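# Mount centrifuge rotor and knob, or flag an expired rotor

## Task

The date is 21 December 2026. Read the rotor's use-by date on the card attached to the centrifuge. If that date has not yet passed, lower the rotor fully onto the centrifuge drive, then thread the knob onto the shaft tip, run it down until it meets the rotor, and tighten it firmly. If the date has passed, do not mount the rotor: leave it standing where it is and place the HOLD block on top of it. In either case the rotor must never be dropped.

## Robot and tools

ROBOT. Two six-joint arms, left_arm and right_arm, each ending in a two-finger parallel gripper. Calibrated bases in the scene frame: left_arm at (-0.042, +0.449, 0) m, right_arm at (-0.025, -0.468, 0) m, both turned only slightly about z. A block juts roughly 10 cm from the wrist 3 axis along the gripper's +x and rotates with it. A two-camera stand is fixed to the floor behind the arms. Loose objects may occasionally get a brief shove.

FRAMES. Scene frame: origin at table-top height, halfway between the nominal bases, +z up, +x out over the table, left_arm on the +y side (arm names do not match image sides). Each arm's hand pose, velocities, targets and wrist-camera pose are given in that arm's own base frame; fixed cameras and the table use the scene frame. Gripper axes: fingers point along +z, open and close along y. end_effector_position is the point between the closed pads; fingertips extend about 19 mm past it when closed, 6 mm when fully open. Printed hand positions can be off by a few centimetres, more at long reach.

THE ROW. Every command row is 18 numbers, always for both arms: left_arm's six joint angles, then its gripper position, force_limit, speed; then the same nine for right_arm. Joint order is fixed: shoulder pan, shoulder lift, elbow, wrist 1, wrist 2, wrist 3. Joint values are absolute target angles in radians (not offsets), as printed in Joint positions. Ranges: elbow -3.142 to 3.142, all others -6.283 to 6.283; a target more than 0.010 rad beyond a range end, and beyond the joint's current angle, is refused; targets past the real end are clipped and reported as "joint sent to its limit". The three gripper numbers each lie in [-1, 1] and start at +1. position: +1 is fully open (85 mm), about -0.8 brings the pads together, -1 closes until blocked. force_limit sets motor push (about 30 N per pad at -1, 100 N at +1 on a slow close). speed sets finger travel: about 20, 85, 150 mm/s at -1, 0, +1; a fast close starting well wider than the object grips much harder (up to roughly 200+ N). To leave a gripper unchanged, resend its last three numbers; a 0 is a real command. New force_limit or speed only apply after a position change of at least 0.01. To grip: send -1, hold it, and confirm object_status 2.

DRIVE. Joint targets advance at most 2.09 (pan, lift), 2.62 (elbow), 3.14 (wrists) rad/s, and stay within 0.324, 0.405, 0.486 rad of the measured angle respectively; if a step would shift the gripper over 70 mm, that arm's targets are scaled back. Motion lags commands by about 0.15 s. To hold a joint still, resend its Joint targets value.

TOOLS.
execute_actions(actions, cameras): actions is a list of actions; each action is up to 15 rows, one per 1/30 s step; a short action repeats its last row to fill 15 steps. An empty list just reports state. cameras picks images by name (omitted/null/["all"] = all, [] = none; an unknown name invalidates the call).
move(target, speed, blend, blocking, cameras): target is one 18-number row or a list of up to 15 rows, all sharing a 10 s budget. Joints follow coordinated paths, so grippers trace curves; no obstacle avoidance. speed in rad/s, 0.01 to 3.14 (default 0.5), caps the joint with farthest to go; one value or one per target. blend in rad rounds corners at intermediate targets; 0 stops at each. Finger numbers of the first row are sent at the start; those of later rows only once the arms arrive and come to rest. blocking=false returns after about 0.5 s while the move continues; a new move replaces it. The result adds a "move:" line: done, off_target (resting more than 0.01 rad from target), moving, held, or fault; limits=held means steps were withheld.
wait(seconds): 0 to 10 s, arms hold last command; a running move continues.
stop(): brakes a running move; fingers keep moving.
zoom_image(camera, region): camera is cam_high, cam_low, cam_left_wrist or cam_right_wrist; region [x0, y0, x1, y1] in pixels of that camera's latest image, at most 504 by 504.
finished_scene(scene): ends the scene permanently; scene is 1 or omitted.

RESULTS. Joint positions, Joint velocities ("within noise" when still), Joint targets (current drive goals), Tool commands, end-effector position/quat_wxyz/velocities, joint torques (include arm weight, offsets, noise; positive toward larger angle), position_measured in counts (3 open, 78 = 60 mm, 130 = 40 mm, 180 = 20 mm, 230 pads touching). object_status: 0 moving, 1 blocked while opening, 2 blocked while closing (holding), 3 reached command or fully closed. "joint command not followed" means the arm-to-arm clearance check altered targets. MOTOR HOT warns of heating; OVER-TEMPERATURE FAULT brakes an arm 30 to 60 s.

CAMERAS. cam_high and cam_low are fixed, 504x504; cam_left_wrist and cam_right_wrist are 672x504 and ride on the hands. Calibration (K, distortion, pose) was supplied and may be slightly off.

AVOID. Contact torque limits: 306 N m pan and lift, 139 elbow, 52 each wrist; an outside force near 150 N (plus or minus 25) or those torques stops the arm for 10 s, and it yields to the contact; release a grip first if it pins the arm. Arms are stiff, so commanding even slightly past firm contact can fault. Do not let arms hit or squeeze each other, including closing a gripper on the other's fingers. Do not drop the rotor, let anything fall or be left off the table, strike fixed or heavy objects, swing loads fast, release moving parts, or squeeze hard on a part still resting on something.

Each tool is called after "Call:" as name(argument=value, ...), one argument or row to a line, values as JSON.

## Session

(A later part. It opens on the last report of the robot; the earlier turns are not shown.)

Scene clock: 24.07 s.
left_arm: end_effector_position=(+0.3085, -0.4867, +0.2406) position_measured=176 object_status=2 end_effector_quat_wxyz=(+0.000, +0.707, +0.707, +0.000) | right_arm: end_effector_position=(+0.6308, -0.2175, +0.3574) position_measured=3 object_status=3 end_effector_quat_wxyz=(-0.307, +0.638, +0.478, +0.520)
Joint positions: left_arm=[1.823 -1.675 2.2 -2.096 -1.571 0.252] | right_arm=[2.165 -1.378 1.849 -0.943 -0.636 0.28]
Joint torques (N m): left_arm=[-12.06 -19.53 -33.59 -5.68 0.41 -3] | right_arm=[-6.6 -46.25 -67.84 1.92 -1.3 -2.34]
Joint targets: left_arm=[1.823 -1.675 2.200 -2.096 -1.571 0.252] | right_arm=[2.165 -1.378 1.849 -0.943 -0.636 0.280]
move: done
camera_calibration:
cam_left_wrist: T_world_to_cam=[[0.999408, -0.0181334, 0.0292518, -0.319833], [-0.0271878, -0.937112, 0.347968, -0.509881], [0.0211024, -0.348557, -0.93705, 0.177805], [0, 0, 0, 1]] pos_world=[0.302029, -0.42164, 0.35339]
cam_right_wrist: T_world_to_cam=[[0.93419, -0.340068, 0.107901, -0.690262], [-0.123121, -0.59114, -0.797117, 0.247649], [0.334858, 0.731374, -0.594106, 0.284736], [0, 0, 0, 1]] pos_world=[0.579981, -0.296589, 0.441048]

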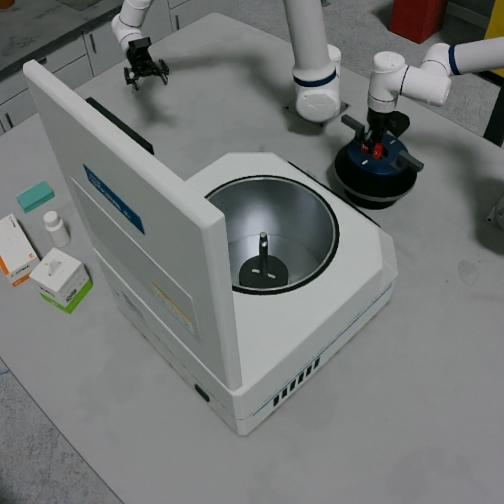

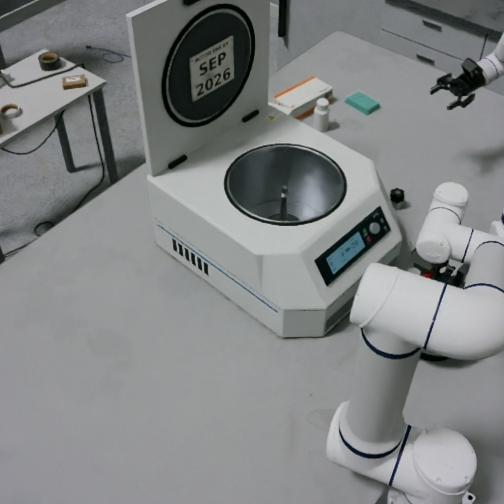

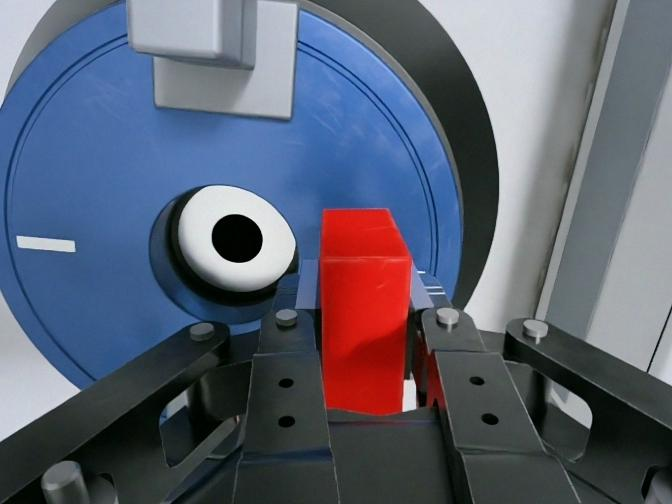

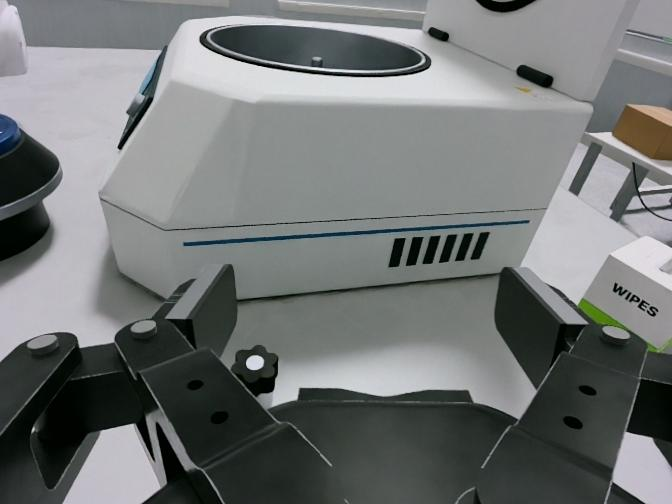

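Call:
move(
  target=[1.8227,-1.6640,2.2114,-2.1182,-1.5708,0.2519,-1,-0.8,-1,2.165,-1.378,1.849,-0.943,-0.636,0.28,1,1,1],
  speed=0.05,
  cameras=["cam_left_wrist","cam_high"],
)

Call:
zoom_image(
  camera="cam_high",
  region=[345, 110, 425, 190],
)

Call:
zoom_image(
  camera="cam_left_wrist",
  region=[240, 150, 440, 300],
)

Scene clock: 25.70 s.
left_arm: end_effector_position=(+0.3086, -0.4868, +0.2306) position_measured=176 object_status=2 end_effector_quat_wxyz=(+0.000, +0.707, +0.707, +0.000) | right_arm: end_effector_position=(+0.6308, -0.2175, +0.3574) position_measured=3 object_status=3 end_effector_quat_wxyz=(-0.307, +0.638, +0.478, +0.520)
Joint positions: left_arm=[1.823 -1.664 2.211 -2.118 -1.571 0.252] | right_arm=[2.165 -1.378 1.849 -0.943 -0.636 0.28]
Joint torques (N m): left_arm=[-10.4 -19.64 -32.63 -5.59 -0.45 -3.19] | right_arm=[-6.83 -46.75 -67.93 1.88 -1.25 -2.41]
Joint targets: left_arm=[1.823 -1.664 2.211 -2.118 -1.571 0.252] | right_arm=[2.165 -1.378 1.849 -0.943 -0.636 0.280]
move: done
camera_calibration:
cam_left_wrist: T_world_to_cam=[[0.999408, -0.0181334, 0.0292518, -0.319643], [-0.0271878, -0.937112, 0.347968, -0.506492], [0.0211024, -0.348557, -0.93705, 0.168398], [0, 0, 0, 1]] pos_world=[0.302129, -0.42174, 0.34339]
Images, in order (width x height): cam_high 504x504, cam_left_wrist 672x504.

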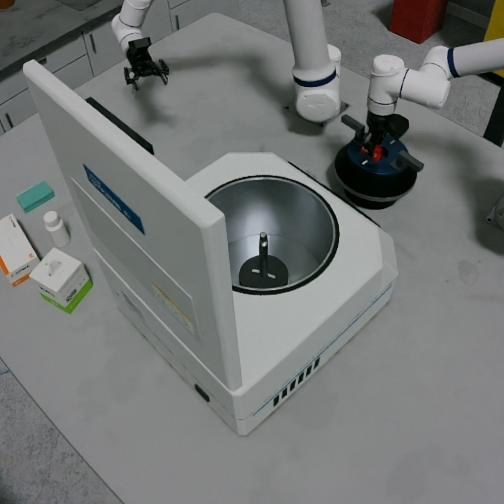

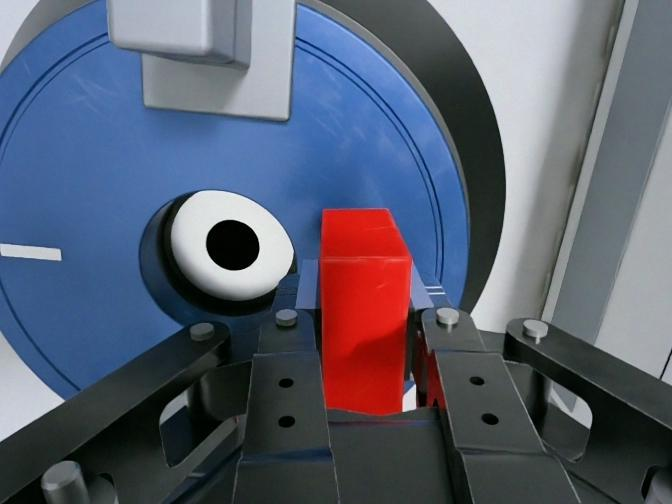

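Scaled by 6.300.

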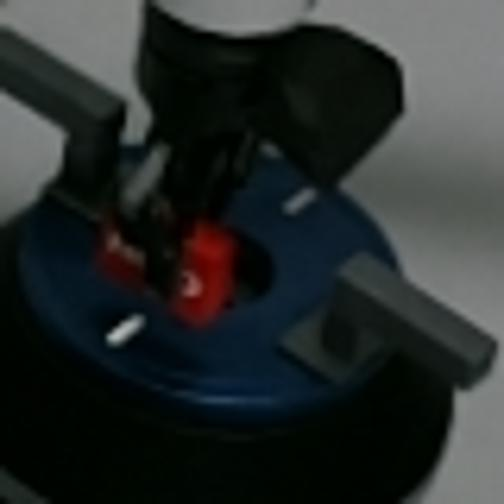

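Scaled by 2.520.

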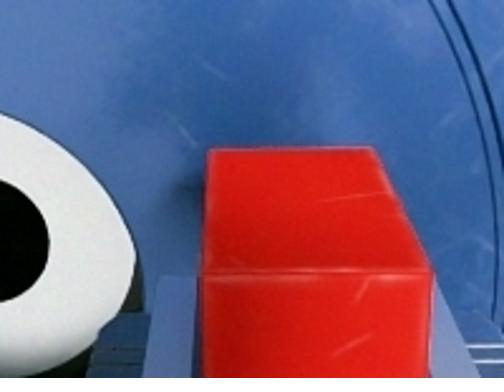

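Call:
move(
  target=[1.8227,-1.6587,2.2169,-2.1290,-1.5708,0.2519,-1,-0.8,-1,2.165,-1.378,1.849,-0.943,-0.636,0.28,1,1,1],
  speed=0.04,
  cameras=["cam_left_wrist","cam_high"],
)

Call:
zoom_image(
  camera="cam_left_wrist",
  region=[240, 150, 440, 300],
)

Scene clock: 26.70 s.
left_arm: end_effector_position=(+0.3086, -0.4868, +0.2256) position_measured=176 object_status=2 end_effector_quat_wxyz=(+0.000, +0.707, +0.707, +0.000) | right_arm: end_effector_position=(+0.6308, -0.2175, +0.3574) position_measured=3 object_status=3 end_effector_quat_wxyz=(-0.307, +0.638, +0.478, +0.520)
Joint positions: left_arm=[1.823 -1.659 2.217 -2.129 -1.571 0.252] | right_arm=[2.165 -1.378 1.849 -0.943 -0.636 0.28]
Joint torques (N m): left_arm=[-9.18 -19.49 -33.12 -5.81 0.51 -3.15] | right_arm=[-6.83 -46.93 -66.93 1.83 -1.07 -2.18]
Joint targets: left_arm=[1.823 -1.659 2.217 -2.129 -1.571 0.252] | right_arm=[2.165 -1.378 1.849 -0.943 -0.636 0.280]
move: done
camera_calibration:
cam_left_wrist: T_world_to_cam=[[0.999408, -0.0181334, 0.0292518, -0.319496], [-0.0271878, -0.937112, 0.347968, -0.504752], [0.0211024, -0.348557, -0.93705, 0.163713], [0, 0, 0, 1]] pos_world=[0.302129, -0.42174, 0.33839]
Images, in order (width x height): cam_high 504x504, cam_left_wrist 672x504.

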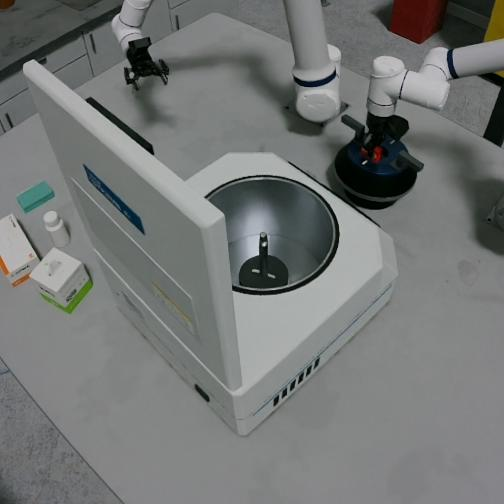

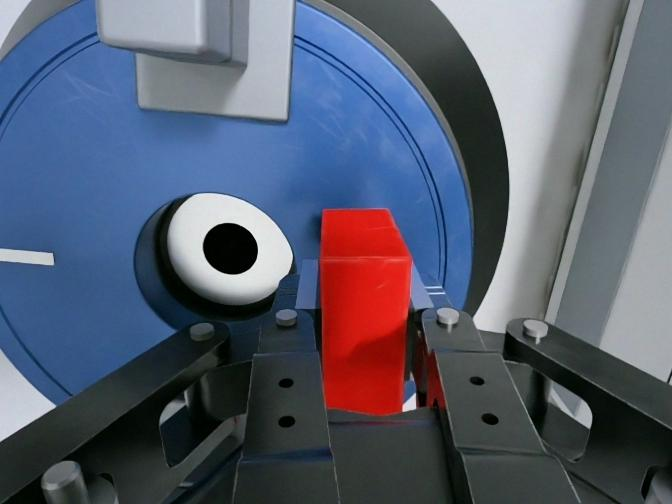

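Scaled by 2.520.

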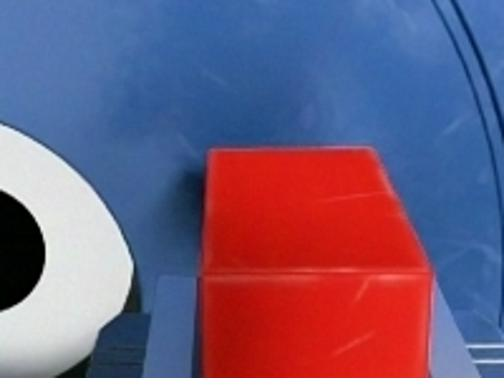

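Call:
move(
  target=[1.8227,-1.6555,2.2202,-2.1355,-1.5708,0.2519,-1,-0.8,-1,2.165,-1.378,1.849,-0.943,-0.636,0.28,1,1,1],
  speed=0.03,
  cameras=["cam_left_wrist"],
)

Call:
move(
  target=[1.8227,-1.6534,2.2225,-2.1399,-1.5708,0.2519,-1,-0.8,-1,2.165,-1.378,1.849,-0.943,-0.636,0.28,1,1,1],
  speed=0.03,
  cameras=["cam_left_wrist"],
)

Call:
zoom_image(
  camera="cam_left_wrist",
  region=[240, 150, 440, 300],
)

Scene clock: 27.60 s.
left_arm: end_effector_position=(+0.3086, -0.4868, +0.2226) position_measured=176 object_status=2 end_effector_quat_wxyz=(+0.000, +0.707, +0.707, +0.000) | right_arm: end_effector_position=(+0.6308, -0.2175, +0.3574) position_measured=3 object_status=3 end_effector_quat_wxyz=(-0.307, +0.638, +0.478, +0.520)
Joint positions: left_arm=[1.823 -1.656 2.22 -2.135 -1.571 0.252] | right_arm=[2.165 -1.378 1.849 -0.943 -0.636 0.28]
Joint torques (N m): left_arm=[-5.19 -22.79 -32.83 -5.94 0.15 -3.02] | right_arm=[-8.27 -46.65 -67.7 1.81 -1.15 -2.18]
Joint targets: left_arm=[1.823 -1.655 2.220 -2.135 -1.571 0.252] | right_arm=[2.165 -1.378 1.849 -0.943 -0.636 0.280]
move: done
camera_calibration:
cam_left_wrist: T_world_to_cam=[[0.999408, -0.0181334, 0.0292518, -0.319409], [-0.0271878, -0.937112, 0.347968, -0.503708], [0.0211024, -0.348557, -0.93705, 0.160901], [0, 0, 0, 1]] pos_world=[0.302129, -0.42174, 0.33539]
Images, in order (width x height): cam_left_wrist 672x504.

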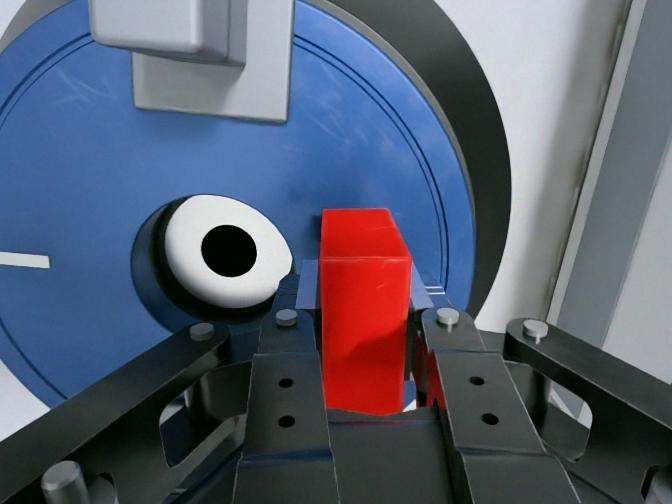

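Scene clock: 28.30 s.
left_arm: end_effector_position=(+0.3085, -0.4867, +0.2206) position_measured=176 object_status=2 end_effector_quat_wxyz=(+0.000, +0.707, +0.707, +0.000) | right_arm: end_effector_position=(+0.6308, -0.2175, +0.3574) position_measured=3 object_status=3 end_effector_quat_wxyz=(-0.307, +0.638, +0.478, +0.520)
Joint positions: left_arm=[1.823 -1.653 2.222 -2.14 -1.571 0.252] | right_arm=[2.165 -1.378 1.849 -0.943 -0.636 0.28]
Joint torques (N m): left_arm=[-4.96 -16.69 -32.89 -5.74 0.26 -2.8] | right_arm=[-5.98 -47.45 -67.86 1.78 -1.24 -2.41]
Joint targets: left_arm=[1.823 -1.653 2.222 -2.140 -1.571 0.252] | right_arm=[2.165 -1.378 1.849 -0.943 -0.636 0.280]
move: done
camera_calibration:
cam_left_wrist: T_world_to_cam=[[0.999408, -0.0181334, 0.0292518, -0.319248], [-0.0271878, -0.937112, 0.347968, -0.502921], [0.0211024, -0.348557, -0.93705, 0.159064], [0, 0, 0, 1]] pos_world=[0.302029, -0.42164, 0.33339]
Images, in order (width x height): cam_left_wrist 672x504.

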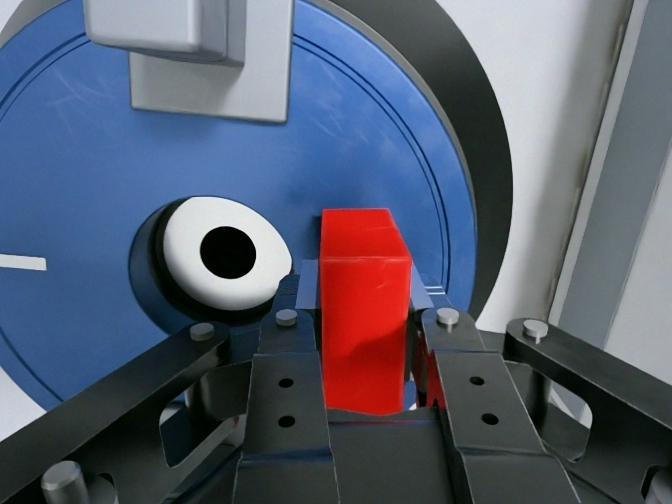

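Scaled by 2.520.

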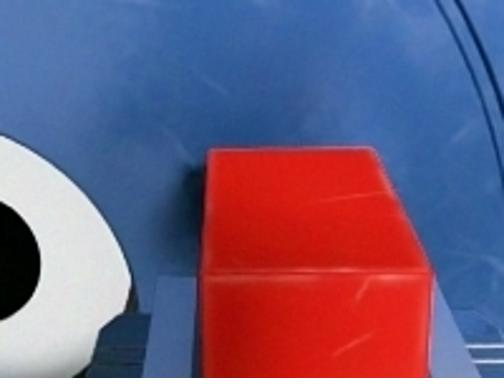

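Call:
move(
  target=[1.8227,-1.6513,2.2247,-2.1442,-1.5708,0.2519,-1,-0.8,-1,2.165,-1.378,1.849,-0.943,-0.636,0.28,1,1,1],
  speed=0.03,
  cameras=[],
)

Call:
move(
  target=[1.8227,-1.6492,2.2269,-2.1485,-1.5708,0.2519,-1,-0.8,-1,2.165,-1.378,1.849,-0.943,-0.636,0.28,1,1,1],
  speed=0.03,
  cameras=["cam_left_wrist","cam_high"],
)

Call:
zoom_image(
  camera="cam_left_wrist",
  region=[240, 150, 440, 300],
)

Call:
zoom_image(
  camera="cam_high",
  region=[345, 110, 425, 190],
)

Scene clock: 29.17 s.
left_arm: end_effector_position=(+0.3085, -0.4867, +0.2186) position_measured=176 object_status=2 end_effector_quat_wxyz=(+0.000, +0.707, +0.707, +0.000) | right_arm: end_effector_position=(+0.6308, -0.2175, +0.3574) position_measured=3 object_status=3 end_effector_quat_wxyz=(-0.307, +0.638, +0.478, +0.520)
Joint positions: left_arm=[1.823 -1.651 2.225 -2.144 -1.571 0.252] | right_arm=[2.165 -1.378 1.849 -0.943 -0.636 0.28]
Joint torques (N m): left_arm=[-2.55 -19.3 -32.88 -5.68 0.49 -2.78] | right_arm=[-5.82 -47.63 -67.89 1.85 -0.99 -2.31]
Joint targets: left_arm=[1.823 -1.651 2.225 -2.144 -1.571 0.252] | right_arm=[2.165 -1.378 1.849 -0.943 -0.636 0.280]
move: done
No camera images: "cameras" was empty.

Scene clock: 29.87 s.
left_arm: end_effector_position=(+0.3085, -0.4866, +0.2167) position_measured=176 object_status=2 end_effector_quat_wxyz=(+0.000, +0.707, +0.707, +0.000) | right_arm: end_effector_position=(+0.6308, -0.2175, +0.3574) position_measured=3 object_status=3 end_effector_quat_wxyz=(-0.307, +0.638, +0.478, +0.520)
Joint positions: left_arm=[1.823 -1.649 2.227 -2.148 -1.571 0.252] | right_arm=[2.165 -1.378 1.849 -0.943 -0.636 0.28]
Joint torques (N m): left_arm=[-0.54 -20.65 -32.11 -5.92 0.07 -3.11] | right_arm=[-8.47 -46.59 -67.38 1.83 -1.16 -2.27]
Joint targets: left_arm=[1.823 -1.649 2.227 -2.148 -1.571 0.252] | right_arm=[2.165 -1.378 1.849 -0.943 -0.636 0.280]
move: done
camera_calibration:
cam_left_wrist: T_world_to_cam=[[0.999408, -0.0181334, 0.0292518, -0.319132], [-0.0271878, -0.937112, 0.347968, -0.501471], [0.0211024, -0.348557, -0.93705, 0.155445], [0, 0, 0, 1]] pos_world=[0.302029, -0.42154, 0.32949]
Images, in order (width x height): cam_high 504x504, cam_left_wrist 672x504.

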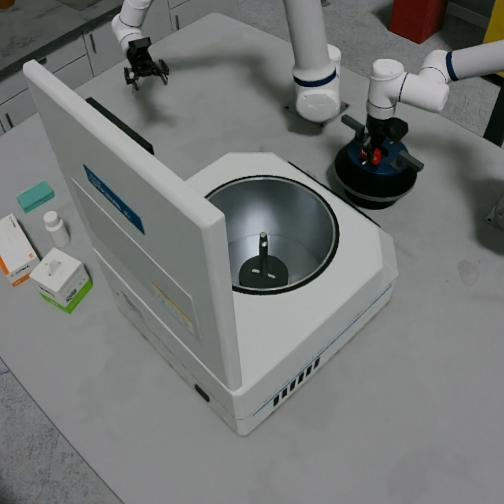

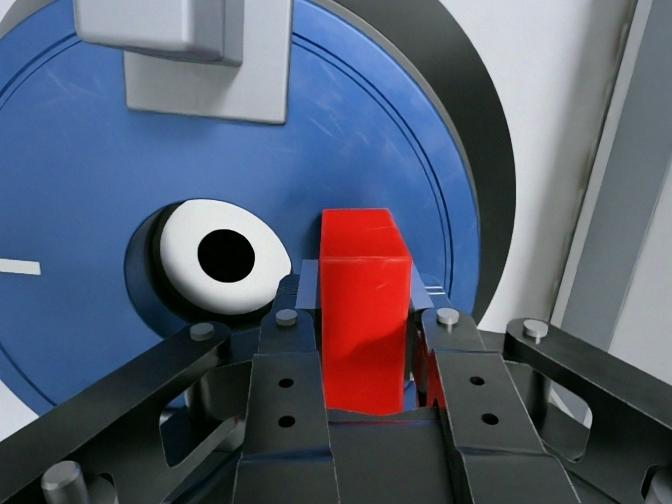

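Scaled by 2.520.

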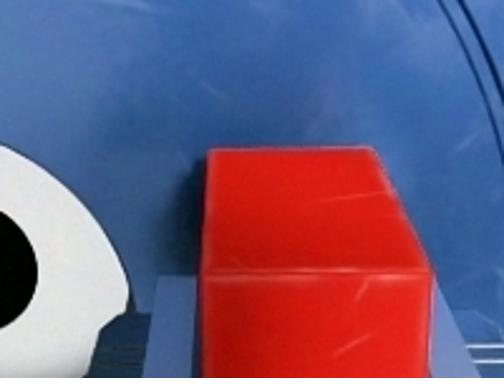

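Scaled by 6.300.

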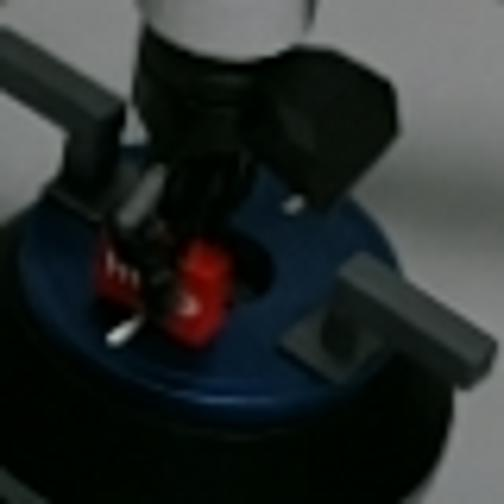

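Call:
move(
  target=[1.8227,-1.6466,2.2289,-2.1531,-1.5708,0.2519,-1,-0.8,-1,2.165,-1.378,1.849,-0.943,-0.636,0.28,1,1,1],
  speed=0.03,
  cameras=["cam_left_wrist"],
)

Call:
zoom_image(
  camera="cam_left_wrist",
  region=[240, 150, 440, 300],
)

Call:
move(
  target=[1.8227,-1.6443,2.2310,-2.1575,-1.5708,0.2519,-1,-0.8,-1,2.165,-1.378,1.849,-0.943,-0.636,0.28,1,1,1],
  speed=0.03,
  cameras=["cam_left_wrist"],
)

Call:
zoom_image(
  camera="cam_left_wrist",
  region=[240, 150, 440, 300],
)

Scene clock: 30.87 s.
left_arm: end_effector_position=(+0.3086, -0.4868, +0.2146) position_measured=176 object_status=2 end_effector_quat_wxyz=(+0.000, +0.707, +0.707, +0.000) | right_arm: end_effector_position=(+0.6308, -0.2175, +0.3574) position_measured=3 object_status=3 end_effector_quat_wxyz=(-0.307, +0.638, +0.478, +0.520)
Joint positions: left_arm=[1.823 -1.647 2.229 -2.153 -1.571 0.252] | right_arm=[2.165 -1.378 1.849 -0.943 -0.636 0.28]
Joint torques (N m): left_arm=[-2 -20.89 -31.78 -6.36 0.11 -3.5] | right_arm=[-6.77 -46.85 -67.4 1.99 -1.37 -2.18]
Joint targets: left_arm=[1.823 -1.647 2.229 -2.153 -1.571 0.252] | right_arm=[2.165 -1.378 1.849 -0.943 -0.636 0.280]
move: done
camera_calibration:
cam_left_wrist: T_world_to_cam=[[0.999408, -0.0181334, 0.0292518, -0.319175], [-0.0271878, -0.937112, 0.347968, -0.500925], [0.0211024, -0.348557, -0.93705, 0.153405], [0, 0, 0, 1]] pos_world=[0.302129, -0.42174, 0.32739]
Images, in order (width x height): cam_left_wrist 672x504.

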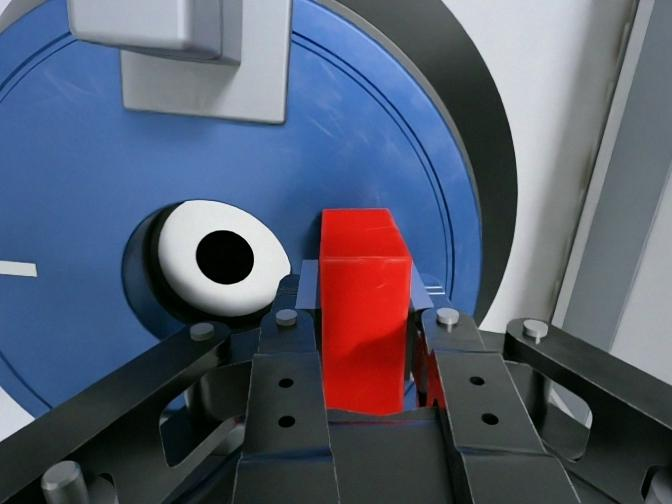

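Scaled by 2.520.

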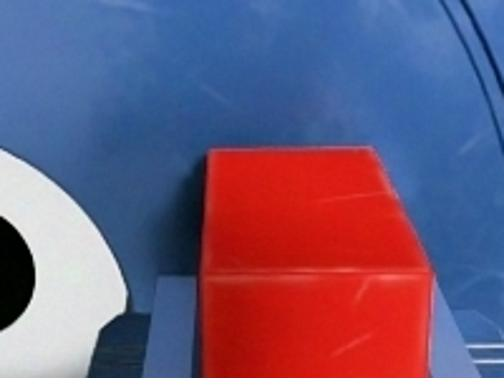

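Scene clock: 31.57 s.
left_arm: end_effector_position=(+0.3086, -0.4868, +0.2126) position_measured=176 object_status=2 end_effector_quat_wxyz=(+0.000, +0.707, +0.707, +0.000) | right_arm: end_effector_position=(+0.6308, -0.2175, +0.3574) position_measured=3 object_status=3 end_effector_quat_wxyz=(-0.307, +0.638, +0.478, +0.520)
Joint positions: left_arm=[1.823 -1.644 2.231 -2.157 -1.571 0.252] | right_arm=[2.165 -1.378 1.849 -0.943 -0.636 0.28]
Joint torques (N m): left_arm=[-1.71 -19.83 -32.81 -5.69 0.32 -2.7] | right_arm=[-7.38 -47.44 -67.93 1.8 -1.15 -2.1]
Joint targets: left_arm=[1.823 -1.644 2.231 -2.158 -1.571 0.252] | right_arm=[2.165 -1.378 1.849 -0.943 -0.636 0.280]
move: done
camera_calibration:
cam_left_wrist: T_world_to_cam=[[0.999408, -0.0181334, 0.0292518, -0.319116], [-0.0271878, -0.937112, 0.347968, -0.500229], [0.0211024, -0.348557, -0.93705, 0.151531], [0, 0, 0, 1]] pos_world=[0.302129, -0.42174, 0.32539]
Images, in order (width x height): cam_left_wrist 672x504.

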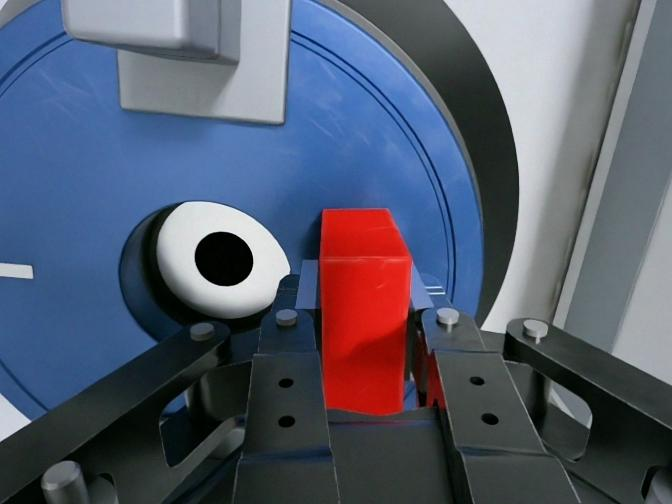

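Scaled by 2.520.

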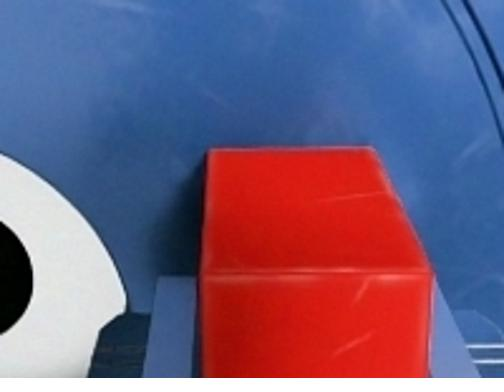

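Call:
move(
  target=[1.8227,-1.6432,2.2320,-2.1596,-1.5708,0.2519,-1,-0.8,-1,2.165,-1.378,1.849,-0.943,-0.636,0.28,1,1,1],
  speed=0.03,
  cameras=[],
)

Call:
move(
  target=[1.8227,-1.6420,2.2331,-2.1619,-1.5708,0.2519,-1,-0.8,-1,2.165,-1.378,1.849,-0.943,-0.636,0.28,1,1,1],
  speed=0.03,
  cameras=["cam_left_wrist"],
)

Call:
zoom_image(
  camera="cam_left_wrist",
  region=[240, 150, 440, 300],
)

Scene clock: 32.87 s.
left_arm: end_effector_position=(+0.3086, -0.4868, +0.2116) position_measured=176 object_status=2 end_effector_quat_wxyz=(+0.000, +0.707, +0.707, +0.000) | right_arm: end_effector_position=(+0.6308, -0.2175, +0.3574) position_measured=3 object_status=3 end_effector_quat_wxyz=(-0.307, +0.638, +0.478, +0.520)
Joint positions: left_arm=[1.823 -1.643 2.232 -2.16 -1.571 0.252] | right_arm=[2.165 -1.378 1.849 -0.943 -0.636 0.28]
Joint torques (N m): left_arm=[-1.31 -18.1 -31.96 -5.56 -0.05 -2.6] | right_arm=[-6.83 -46.25 -67.93 1.76 -1.31 -2.28]
Joint targets: left_arm=[1.823 -1.643 2.232 -2.160 -1.571 0.252] | right_arm=[2.165 -1.378 1.849 -0.943 -0.636 0.280]
move: done
No camera images: "cameras" was empty.

Scene clock: 33.57 s.
left_arm: end_effector_position=(+0.3086, -0.4868, +0.2106) position_measured=176 object_status=2 end_effector_quat_wxyz=(+0.000, +0.707, +0.707, +0.000) | right_arm: end_effector_position=(+0.6308, -0.2175, +0.3574) position_measured=3 object_status=3 end_effector_quat_wxyz=(-0.307, +0.638, +0.478, +0.520)
Joint positions: left_arm=[1.823 -1.642 2.233 -2.162 -1.571 0.252] | right_arm=[2.165 -1.378 1.849 -0.943 -0.636 0.28]
Joint torques (N m): left_arm=[2.7 -18.62 -31.64 -6.04 0.34 -3.13] | right_arm=[-8.25 -46.9 -68.4 2.01 -1.19 -2.01]
Joint targets: left_arm=[1.823 -1.642 2.233 -2.162 -1.571 0.252] | right_arm=[2.165 -1.378 1.849 -0.943 -0.636 0.280]
move: done
camera_calibration:
cam_left_wrist: T_world_to_cam=[[0.999408, -0.0181316, 0.0292535, -0.319057], [-0.0271887, -0.93708, 0.348055, -0.499547], [0.0211021, -0.348645, -0.937017, 0.149609], [0, 0, 0, 1]] pos_world=[0.302129, -0.42174, 0.32339]
Images, in order (width x height): cam_left_wrist 672x504.

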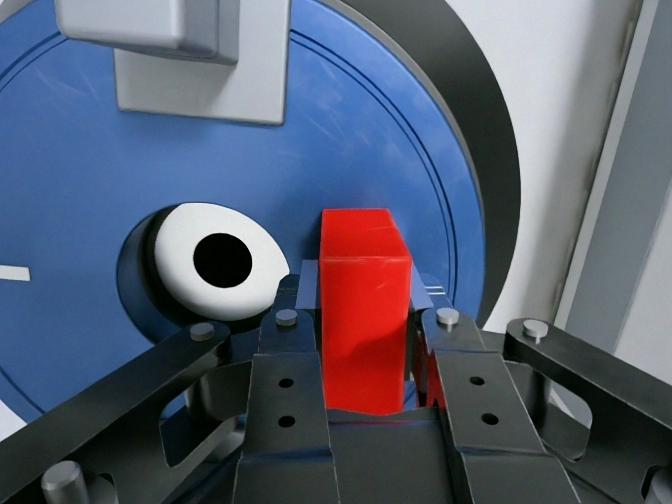

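Scaled by 2.520.

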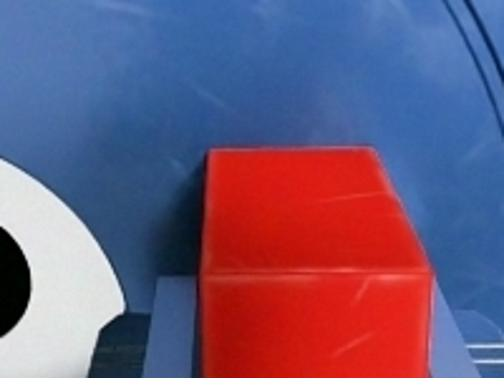

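Call:
move(
  target=[1.8227,-1.6408,2.2342,-2.1642,-1.5708,0.2519,-1,-0.8,-1,2.165,-1.378,1.849,-0.943,-0.636,0.28,1,1,1],
  speed=0.03,
  cameras=[],
)

Call:
move(
  target=[1.8227,-1.6397,2.2352,-2.1663,-1.5708,0.2519,-1,-0.8,-1,2.165,-1.378,1.849,-0.943,-0.636,0.28,1,1,1],
  speed=0.03,
  cameras=["cam_left_wrist"],
)

Call:
zoom_image(
  camera="cam_left_wrist",
  region=[240, 150, 440, 300],
)

Scene clock: 34.40 s.
left_arm: end_effector_position=(+0.3086, -0.4868, +0.2096) position_measured=176 object_status=2 end_effector_quat_wxyz=(+0.000, +0.707, +0.707, +0.000) | right_arm: end_effector_position=(+0.6308, -0.2175, +0.3574) position_measured=3 object_status=3 end_effector_quat_wxyz=(-0.307, +0.638, +0.478, +0.520)
Joint positions: left_arm=[1.823 -1.641 2.234 -2.164 -1.571 0.252] | right_arm=[2.165 -1.378 1.849 -0.943 -0.636 0.28]
Joint torques (N m): left_arm=[0.2 -1.85 -22.21 -5.56 0.03 -3.19] | right_arm=[-6.34 -47.84 -67.38 1.95 -1.21 -2.36]
Joint targets: left_arm=[1.823 -1.641 2.234 -2.164 -1.571 0.252] | right_arm=[2.165 -1.378 1.849 -0.943 -0.636 0.280]
move: done
No camera images: "cameras" was empty.

Scene clock: 35.10 s.
left_arm: end_effector_position=(+0.3086, -0.4868, +0.2086) position_measured=176 object_status=2 end_effector_quat_wxyz=(+0.000, +0.707, +0.707, +0.000) | right_arm: end_effector_position=(+0.6308, -0.2175, +0.3574) position_measured=3 object_status=3 end_effector_quat_wxyz=(-0.307, +0.638, +0.478, +0.520)
Joint positions: left_arm=[1.823 -1.64 2.235 -2.166 -1.571 0.252] | right_arm=[2.165 -1.378 1.849 -0.943 -0.636 0.28]
Joint torques (N m): left_arm=[7.62 4.77 -13.78 -4.08 0.37 -2.94] | right_arm=[-7.34 -46.5 -67.93 1.91 -1.35 -2.23]
Joint targets: left_arm=[1.823 -1.640 2.235 -2.166 -1.571 0.252] | right_arm=[2.165 -1.378 1.849 -0.943 -0.636 0.280]
move: done
camera_calibration:
cam_left_wrist: T_world_to_cam=[[0.999408, -0.0181316, 0.0292535, -0.318999], [-0.0271887, -0.93708, 0.348055, -0.498851], [0.0211021, -0.348645, -0.937017, 0.147735], [0, 0, 0, 1]] pos_world=[0.302129, -0.42174, 0.32139]
Images, in order (width x height): cam_left_wrist 672x504.

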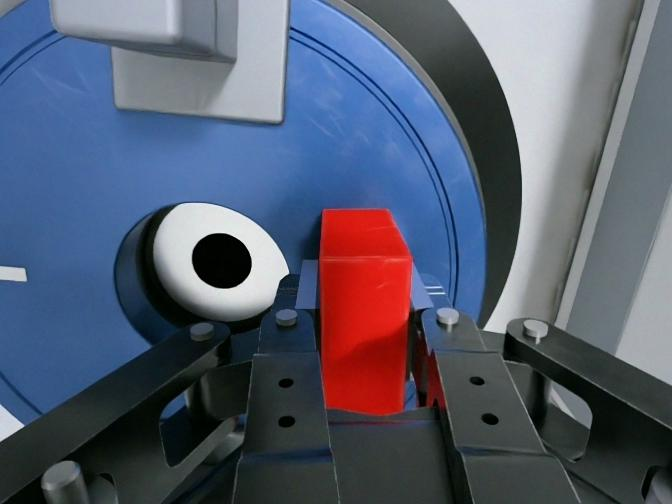

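Scaled by 2.520.

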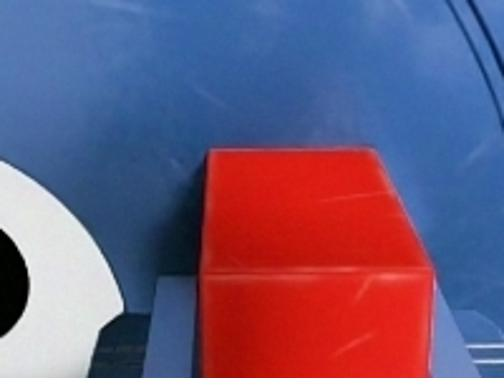

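Call:
move(
  target=[
    [1.8227,-1.6415,2.2336,-2.1629,-1.5708,0.2519,-1,-0.8,-1,2.165,-1.378,1.849,-0.943,-0.636,0.28,1,1,1],
    [1.8227,-1.6415,2.2336,-2.1629,-1.5708,0.2519,0.15,-0.8,-0.8,2.165,-1.378,1.849,-0.943,-0.636,0.28,1,1,1],
  ],
  speed=0.05,
  cameras=["cam_left_wrist","cam_high"],
)

Scene clock: 37.03 s.
left_arm: end_effector_position=(+0.3086, -0.4868, +0.2101) position_measured=110 object_status=0 end_effector_quat_wxyz=(+0.000, +0.707, +0.707, +0.000) | right_arm: end_effector_position=(+0.6308, -0.2175, +0.3574) position_measured=3 object_status=3 end_effector_quat_wxyz=(-0.307, +0.638, +0.478, +0.520)
Joint positions: left_arm=[1.823 -1.642 2.234 -2.163 -1.571 0.252] | right_arm=[2.165 -1.378 1.849 -0.943 -0.636 0.28]
Joint torques (N m): left_arm=[7.37 -47.63 -46.46 -1.88 0.38 -2.81] | right_arm=[-6.99 -46.44 -67.65 1.82 -1.04 -2.11]
Joint targets: left_arm=[1.823 -1.642 2.234 -2.163 -1.571 0.252] | right_arm=[2.165 -1.378 1.849 -0.943 -0.636 0.280]
move: done
camera_calibration:
cam_left_wrist: T_world_to_cam=[[0.999408, -0.0181334, 0.0292518, -0.319043], [-0.0271878, -0.937112, 0.347968, -0.499359], [0.0211024, -0.348557, -0.93705, 0.149188], [0, 0, 0, 1]] pos_world=[0.302129, -0.42174, 0.32289]
Images, in order (width x height): cam_high 504x504, cam_left_wrist 672x504.

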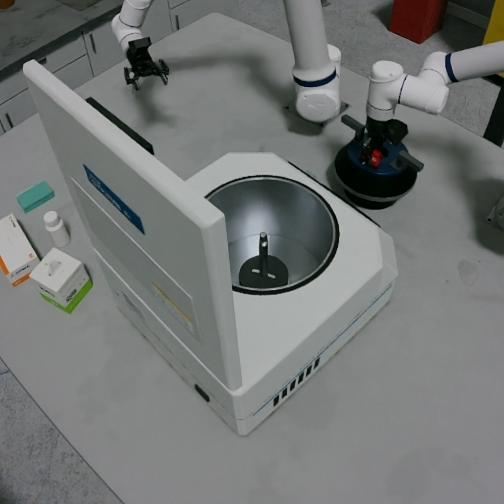

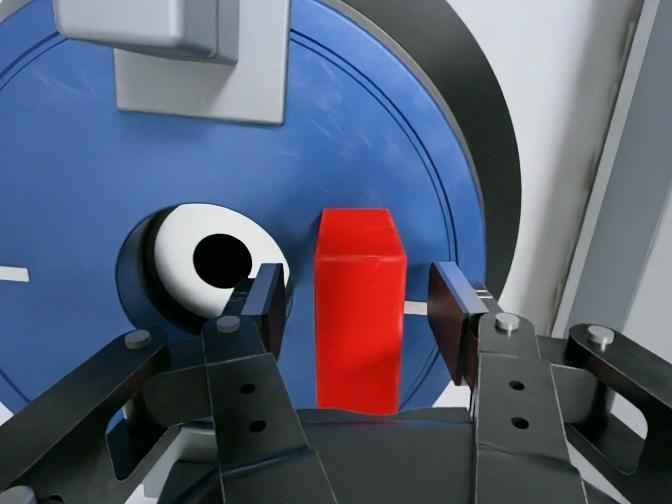

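Call:
move(
  target=[
    [1.8227,-1.6466,2.2289,-2.1531,-1.5708,0.2519,0.15,-0.8,-0.8,2.165,-1.378,1.849,-0.943,-0.636,0.28,1,1,1],
    [1.8227,-1.7481,2.0878,-1.9105,-1.5708,0.2519,0.15,-0.8,-0.8,2.165,-1.378,1.849,-0.943,-0.636,0.28,1,1,1],
  ],
  speed=[0.05,0.3],
  blend=[0.004,0],
)

Call:
zoom_image(
  camera="cam_high",
  region=[345, 110, 425, 190],
)

Scene clock: 38.70 s.
left_arm: end_effector_position=(+0.3085, -0.4864, +0.3303) position_measured=110 object_status=3 end_effector_quat_wxyz=(+0.000, +0.707, +0.707, +0.000) | right_arm: end_effector_position=(+0.6308, -0.2175, +0.3574) position_measured=3 object_status=3 end_effector_quat_wxyz=(-0.307, +0.638, +0.478, +0.520)
Joint positions: left_arm=[1.823 -1.748 2.088 -1.911 -1.571 0.252] | right_arm=[2.165 -1.378 1.849 -0.943 -0.636 0.28]
Joint torques (N m): left_arm=[7.33 -43.31 -51.49 -1.49 0.44 -2.77] | right_arm=[-6.88 -46.86 -68.09 1.84 -1.17 -2.17]
Joint targets: left_arm=[1.823 -1.748 2.088 -1.911 -1.571 0.252] | right_arm=[2.165 -1.378 1.849 -0.943 -0.636 0.280]
move: done
camera_calibration:
cam_left_wrist: T_world_to_cam=[[0.999408, -0.0181334, 0.0292518, -0.322452], [-0.0271878, -0.937112, 0.347968, -0.540812], [0.0211024, -0.348557, -0.93705, 0.261963], [0, 0, 0, 1]] pos_world=[0.302029, -0.42134, 0.44309]
cam_right_wrist: T_world_to_cam=[[0.93419, -0.340068, 0.107901, -0.690262], [-0.123121, -0.59114, -0.797117, 0.247649], [0.334858, 0.731374, -0.594106, 0.284736], [0, 0, 0, 1]] pos_world=[0.579981, -0.296589, 0.441048]

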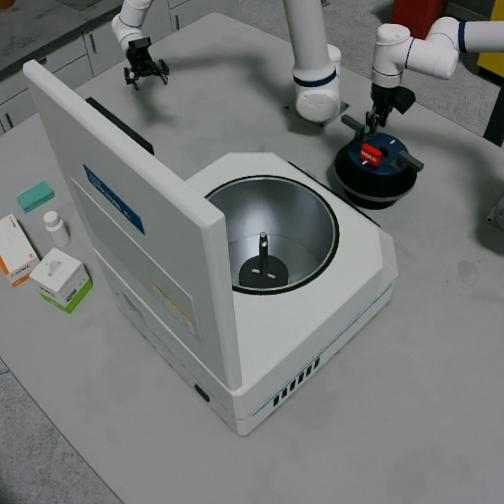

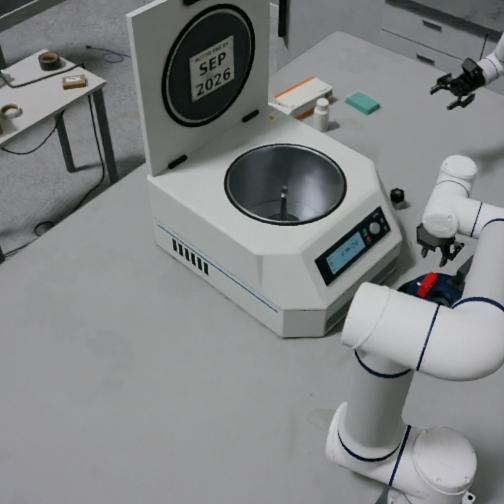

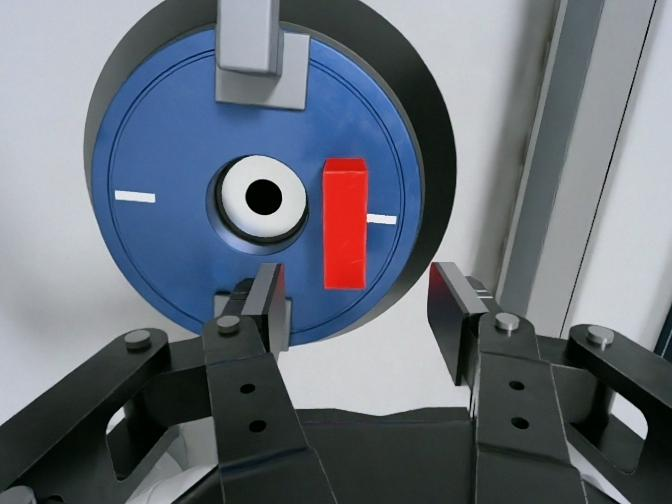

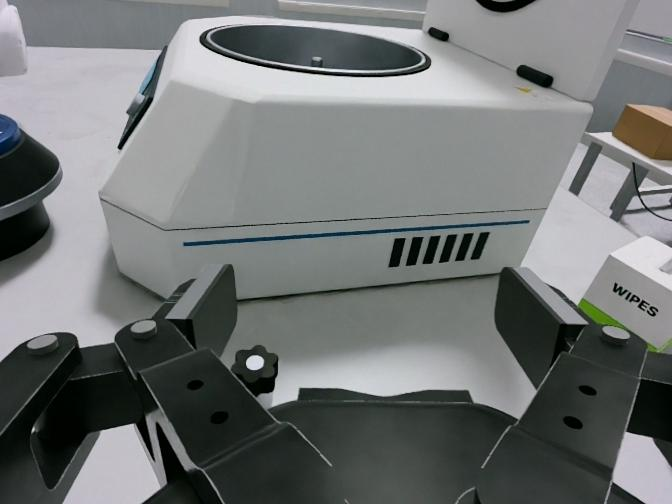

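Scaled by 6.300.

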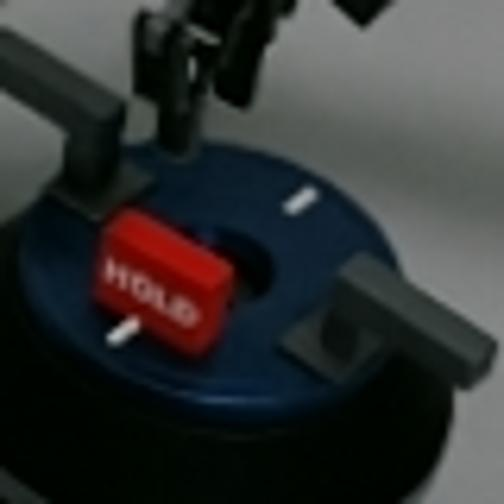

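Call:
finished_scene(
)

The scene is finished: the task was done.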